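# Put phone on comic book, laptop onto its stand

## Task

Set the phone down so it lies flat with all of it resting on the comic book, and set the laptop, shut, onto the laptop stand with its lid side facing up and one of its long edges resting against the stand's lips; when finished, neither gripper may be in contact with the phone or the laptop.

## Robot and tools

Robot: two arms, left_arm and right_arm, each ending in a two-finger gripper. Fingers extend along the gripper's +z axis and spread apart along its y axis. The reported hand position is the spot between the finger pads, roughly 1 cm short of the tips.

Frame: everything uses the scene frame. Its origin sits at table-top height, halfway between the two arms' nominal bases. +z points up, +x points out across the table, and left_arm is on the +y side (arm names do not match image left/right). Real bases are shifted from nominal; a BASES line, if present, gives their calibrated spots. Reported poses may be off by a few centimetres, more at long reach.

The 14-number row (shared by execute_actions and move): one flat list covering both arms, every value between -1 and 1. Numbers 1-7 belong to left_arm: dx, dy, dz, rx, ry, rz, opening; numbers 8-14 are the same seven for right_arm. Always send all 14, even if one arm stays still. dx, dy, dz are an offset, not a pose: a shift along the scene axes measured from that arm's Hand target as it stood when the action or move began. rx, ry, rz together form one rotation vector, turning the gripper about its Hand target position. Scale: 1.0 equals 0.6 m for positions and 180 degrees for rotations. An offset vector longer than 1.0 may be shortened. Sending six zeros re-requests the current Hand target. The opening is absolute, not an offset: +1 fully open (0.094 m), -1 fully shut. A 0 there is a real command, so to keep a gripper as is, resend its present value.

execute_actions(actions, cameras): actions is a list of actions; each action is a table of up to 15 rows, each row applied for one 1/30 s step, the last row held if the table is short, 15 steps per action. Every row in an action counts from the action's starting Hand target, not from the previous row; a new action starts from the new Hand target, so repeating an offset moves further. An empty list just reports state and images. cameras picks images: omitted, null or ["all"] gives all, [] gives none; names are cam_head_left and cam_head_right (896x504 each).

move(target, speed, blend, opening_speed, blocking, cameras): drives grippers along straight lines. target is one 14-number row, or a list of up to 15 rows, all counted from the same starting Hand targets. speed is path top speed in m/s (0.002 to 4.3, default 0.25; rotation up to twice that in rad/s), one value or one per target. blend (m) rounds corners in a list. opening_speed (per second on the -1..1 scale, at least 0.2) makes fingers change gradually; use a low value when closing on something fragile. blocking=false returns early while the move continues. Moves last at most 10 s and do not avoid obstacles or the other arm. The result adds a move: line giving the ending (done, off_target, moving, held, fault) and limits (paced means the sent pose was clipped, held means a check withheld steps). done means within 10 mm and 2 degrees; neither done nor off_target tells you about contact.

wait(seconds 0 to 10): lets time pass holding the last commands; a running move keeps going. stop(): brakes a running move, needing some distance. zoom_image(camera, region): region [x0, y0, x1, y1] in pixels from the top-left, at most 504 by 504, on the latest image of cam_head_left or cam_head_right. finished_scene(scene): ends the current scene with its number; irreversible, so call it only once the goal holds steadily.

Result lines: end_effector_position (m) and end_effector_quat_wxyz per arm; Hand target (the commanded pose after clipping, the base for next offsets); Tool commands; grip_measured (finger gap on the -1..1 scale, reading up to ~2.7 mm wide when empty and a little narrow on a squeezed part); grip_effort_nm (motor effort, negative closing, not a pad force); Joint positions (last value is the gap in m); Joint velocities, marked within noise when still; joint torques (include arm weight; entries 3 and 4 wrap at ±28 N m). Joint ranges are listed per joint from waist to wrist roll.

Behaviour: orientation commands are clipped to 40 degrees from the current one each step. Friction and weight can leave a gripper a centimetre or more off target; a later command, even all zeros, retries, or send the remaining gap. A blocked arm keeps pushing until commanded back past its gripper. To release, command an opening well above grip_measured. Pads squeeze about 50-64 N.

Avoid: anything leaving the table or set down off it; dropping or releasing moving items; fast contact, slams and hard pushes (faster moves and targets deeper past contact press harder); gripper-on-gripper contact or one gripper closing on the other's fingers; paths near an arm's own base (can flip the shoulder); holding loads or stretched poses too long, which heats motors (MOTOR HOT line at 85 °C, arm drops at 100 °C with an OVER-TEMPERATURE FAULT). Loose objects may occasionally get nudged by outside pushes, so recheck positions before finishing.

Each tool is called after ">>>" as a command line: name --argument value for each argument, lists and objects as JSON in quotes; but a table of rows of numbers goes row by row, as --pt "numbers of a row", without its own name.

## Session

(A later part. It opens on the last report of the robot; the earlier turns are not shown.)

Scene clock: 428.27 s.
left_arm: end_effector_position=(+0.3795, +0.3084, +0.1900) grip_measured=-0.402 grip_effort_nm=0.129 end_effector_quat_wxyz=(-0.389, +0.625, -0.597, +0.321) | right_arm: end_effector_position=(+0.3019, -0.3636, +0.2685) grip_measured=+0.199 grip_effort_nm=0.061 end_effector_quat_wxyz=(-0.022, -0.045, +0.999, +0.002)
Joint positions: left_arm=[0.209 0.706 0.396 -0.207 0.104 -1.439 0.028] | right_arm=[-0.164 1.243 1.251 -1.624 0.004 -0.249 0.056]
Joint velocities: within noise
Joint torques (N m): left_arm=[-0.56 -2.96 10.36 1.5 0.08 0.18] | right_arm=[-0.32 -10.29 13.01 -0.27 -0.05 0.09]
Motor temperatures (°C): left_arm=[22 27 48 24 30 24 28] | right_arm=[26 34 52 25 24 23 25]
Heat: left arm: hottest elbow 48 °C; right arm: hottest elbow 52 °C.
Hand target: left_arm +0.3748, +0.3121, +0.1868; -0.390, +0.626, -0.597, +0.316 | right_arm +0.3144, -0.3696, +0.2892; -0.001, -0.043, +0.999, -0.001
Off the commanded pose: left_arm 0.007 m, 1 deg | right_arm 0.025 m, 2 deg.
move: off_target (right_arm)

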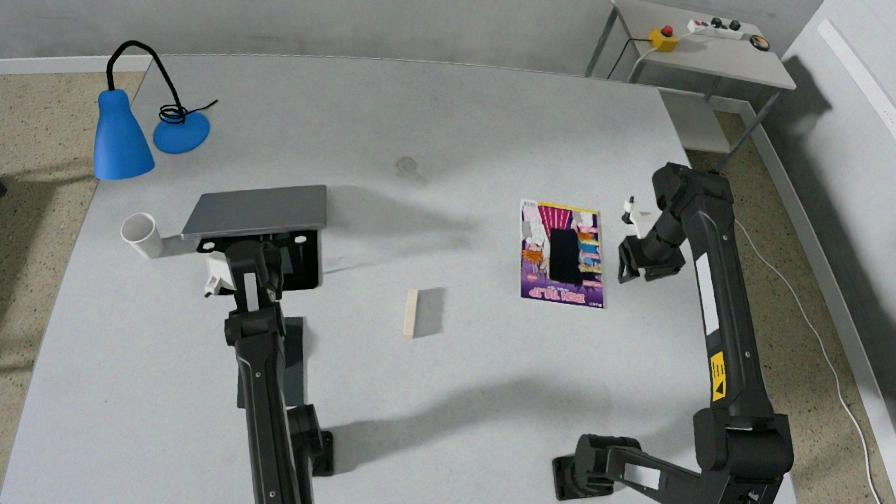

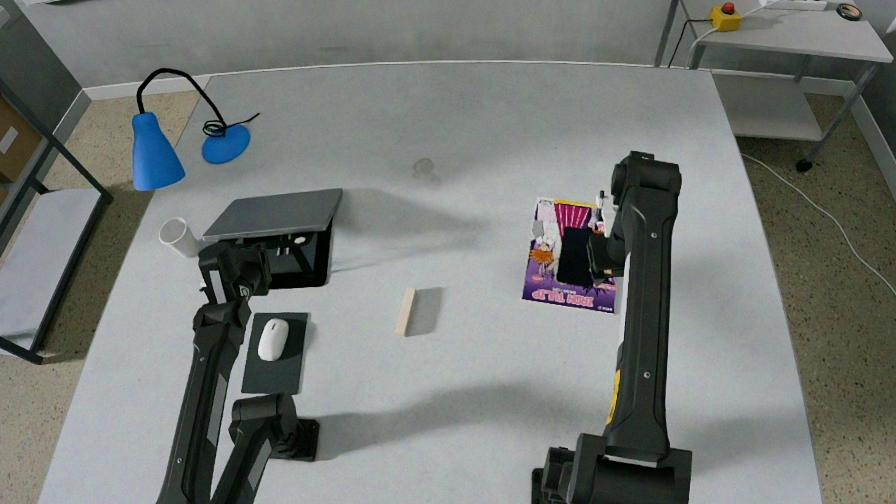

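>>> move --pt "0.0 0.03 0.005 0 0 0 -1 0 0 0 0 0 0 0.2" --pt "0.117 0.045 -0.058 0 0 0 -1 0 0 0 0 0 0 0.2" --speed 0.05

>>> zoom_image --camera "cam_head_left" --region '[170, 150, 370, 330]'

>>> zoom_image --camera "cam_head_right" --region '[170, 150, 370, 330]'

Scene clock: 441.10 s.
left_arm: end_effector_position=(+0.4250, +0.3397, +0.1498) grip_measured=-0.981 grip_effort_nm=-1.004 end_effector_quat_wxyz=(-0.395, +0.626, -0.594, +0.315) | right_arm: end_effector_position=(+0.3019, -0.3636, +0.2685) grip_measured=+0.199 grip_effort_nm=0.066 end_effector_quat_wxyz=(-0.022, -0.045, +0.999, +0.002)
Joint positions: left_arm=[0.273 1.012 0.407 0.089 0.142 -1.405 0.001] | right_arm=[-0.164 1.243 1.251 -1.624 0.004 -0.249 0.056]
Joint velocities: within noise
Joint torques (N m): left_arm=[-3.25 -1.32 14.42 1.95 -0.25 -0.04] | right_arm=[-0.44 -10.34 13.01 -0.25 -0.04 0.09]
Motor temperatures (°C): left_arm=[22 27 46 24 29 24 28] | right_arm=[26 34 52 25 24 23 25]
Heat: left arm: hottest elbow 46 °C; right arm: hottest elbow 52 °C.
Hand target: left_arm +0.4451, +0.3392, +0.1523; -0.390, +0.626, -0.596, +0.316 | right_arm +0.3144, -0.3696, +0.2892; -0.001, -0.043, +0.999, -0.001
Off the commanded pose: left_arm 0.020 m, 1 deg | right_arm 0.025 m, 2 deg.
move: off_target (left_arm, right_arm)

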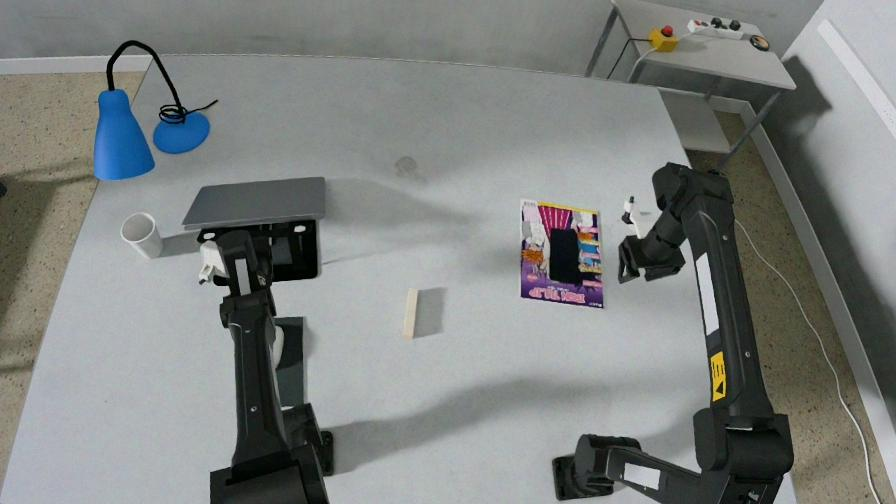

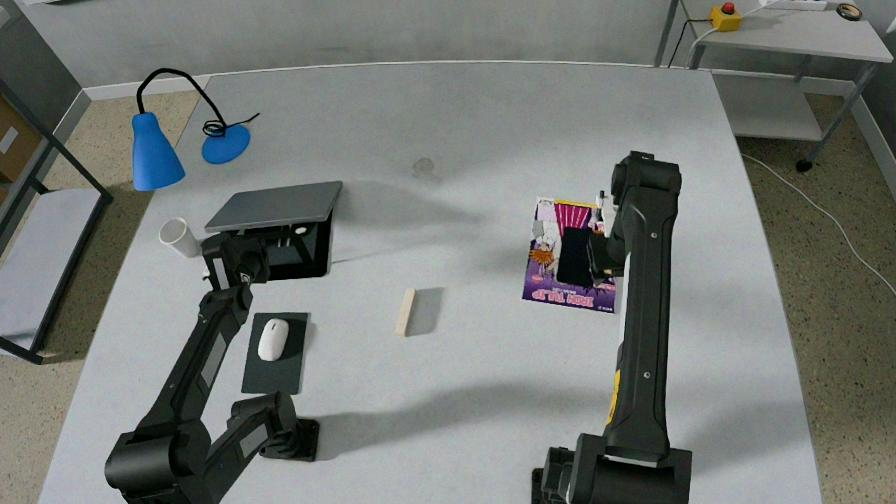

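Scaled by 2.520.

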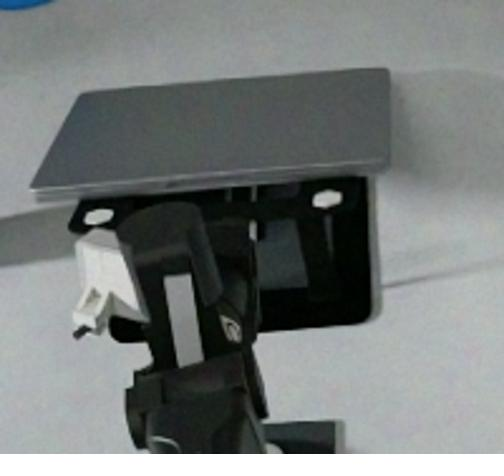

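Scaled by 2.520.

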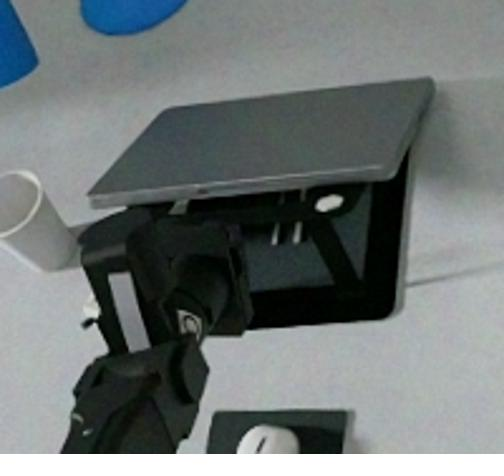

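>>> move --pt "-0.16 -0.02 0.07 0 0 0 -1 0 0 0 0 0 0 0.2" --pt "-0.22 -0.03 0.28 0 0 0 -1 0 0 0 0 0 0 0.2" --speed '[0.06,0.15]'

>>> zoom_image --camera "cam_head_left" --region '[170, 150, 370, 330]'

>>> zoom_image --camera "cam_head_right" --region '[170, 150, 370, 330]'

>>> zoom_image --camera "cam_head_left" --region '[490, 170, 650, 330]'

Scene clock: 447.60 s.
left_arm: end_effector_position=(+0.3101, +0.3154, +0.2758) grip_measured=-0.981 grip_effort_nm=-1.004 end_effector_quat_wxyz=(-0.358, +0.641, -0.605, +0.307) | right_arm: end_effector_position=(+0.3019, -0.3636, +0.2685) grip_measured=+0.199 grip_effort_nm=0.066 end_effector_quat_wxyz=(-0.022, -0.045, +0.999, +0.002)
Joint positions: left_arm=[0.372 0.45 0.601 -0.76 0.244 -1.356 0.001] | right_arm=[-0.164 1.243 1.251 -1.624 0.004 -0.249 0.056]
Joint velocities: within noise
Joint torques (N m): left_arm=[-1.03 -2.08 18.45 1.58 0.18 0.23] | right_arm=[-0.44 -10.29 13.05 -0.27 -0.05 0.09]
Motor temperatures (°C): left_arm=[22 27 46 24 29 24 29] | right_arm=[26 34 53 25 24 23 25]
Heat: left arm: hottest elbow 46 °C; right arm: hottest elbow 53 °C.
Hand target: left_arm +0.3132, +0.3212, +0.3202; -0.390, +0.626, -0.597, +0.316 | right_arm +0.3144, -0.3696, +0.2892; -0.001, -0.043, +0.999, -0.001
Off the commanded pose: left_arm 0.045 m, 4 deg | right_arm 0.025 m, 2 deg.
move: off_target (left_arm, right_arm)

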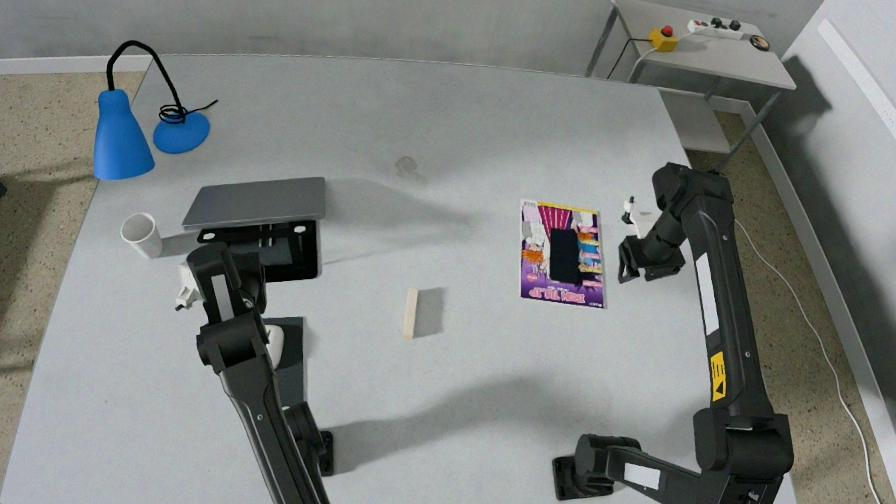

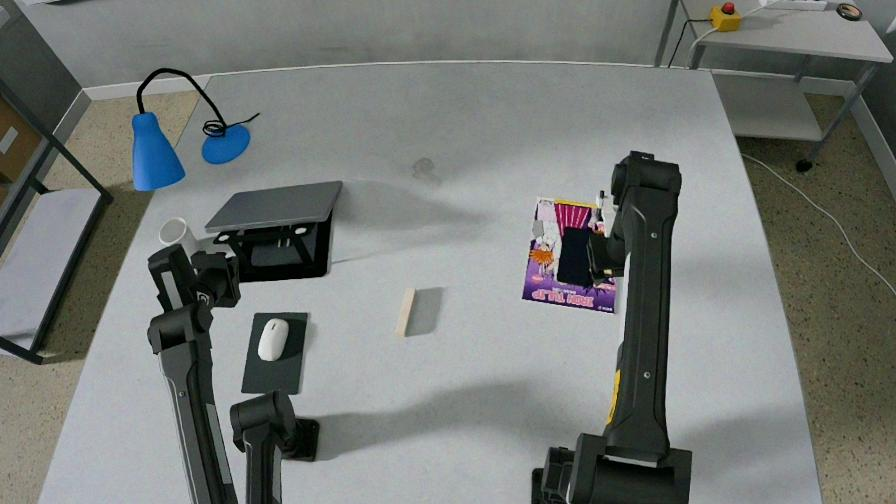

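Scaled by 2.520.

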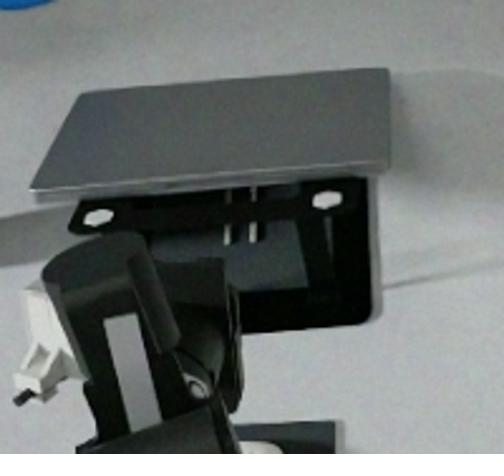

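Scaled by 2.520.

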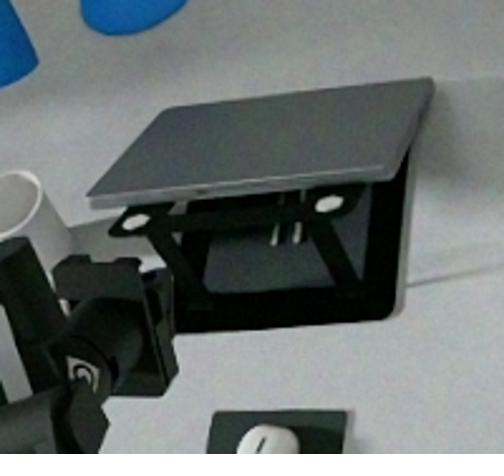

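Scaled by 3.150.

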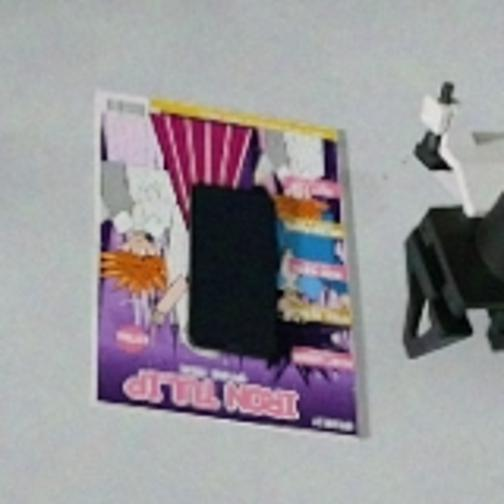

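>>> finished_scene --scene 2

The scene is finished: the task was done.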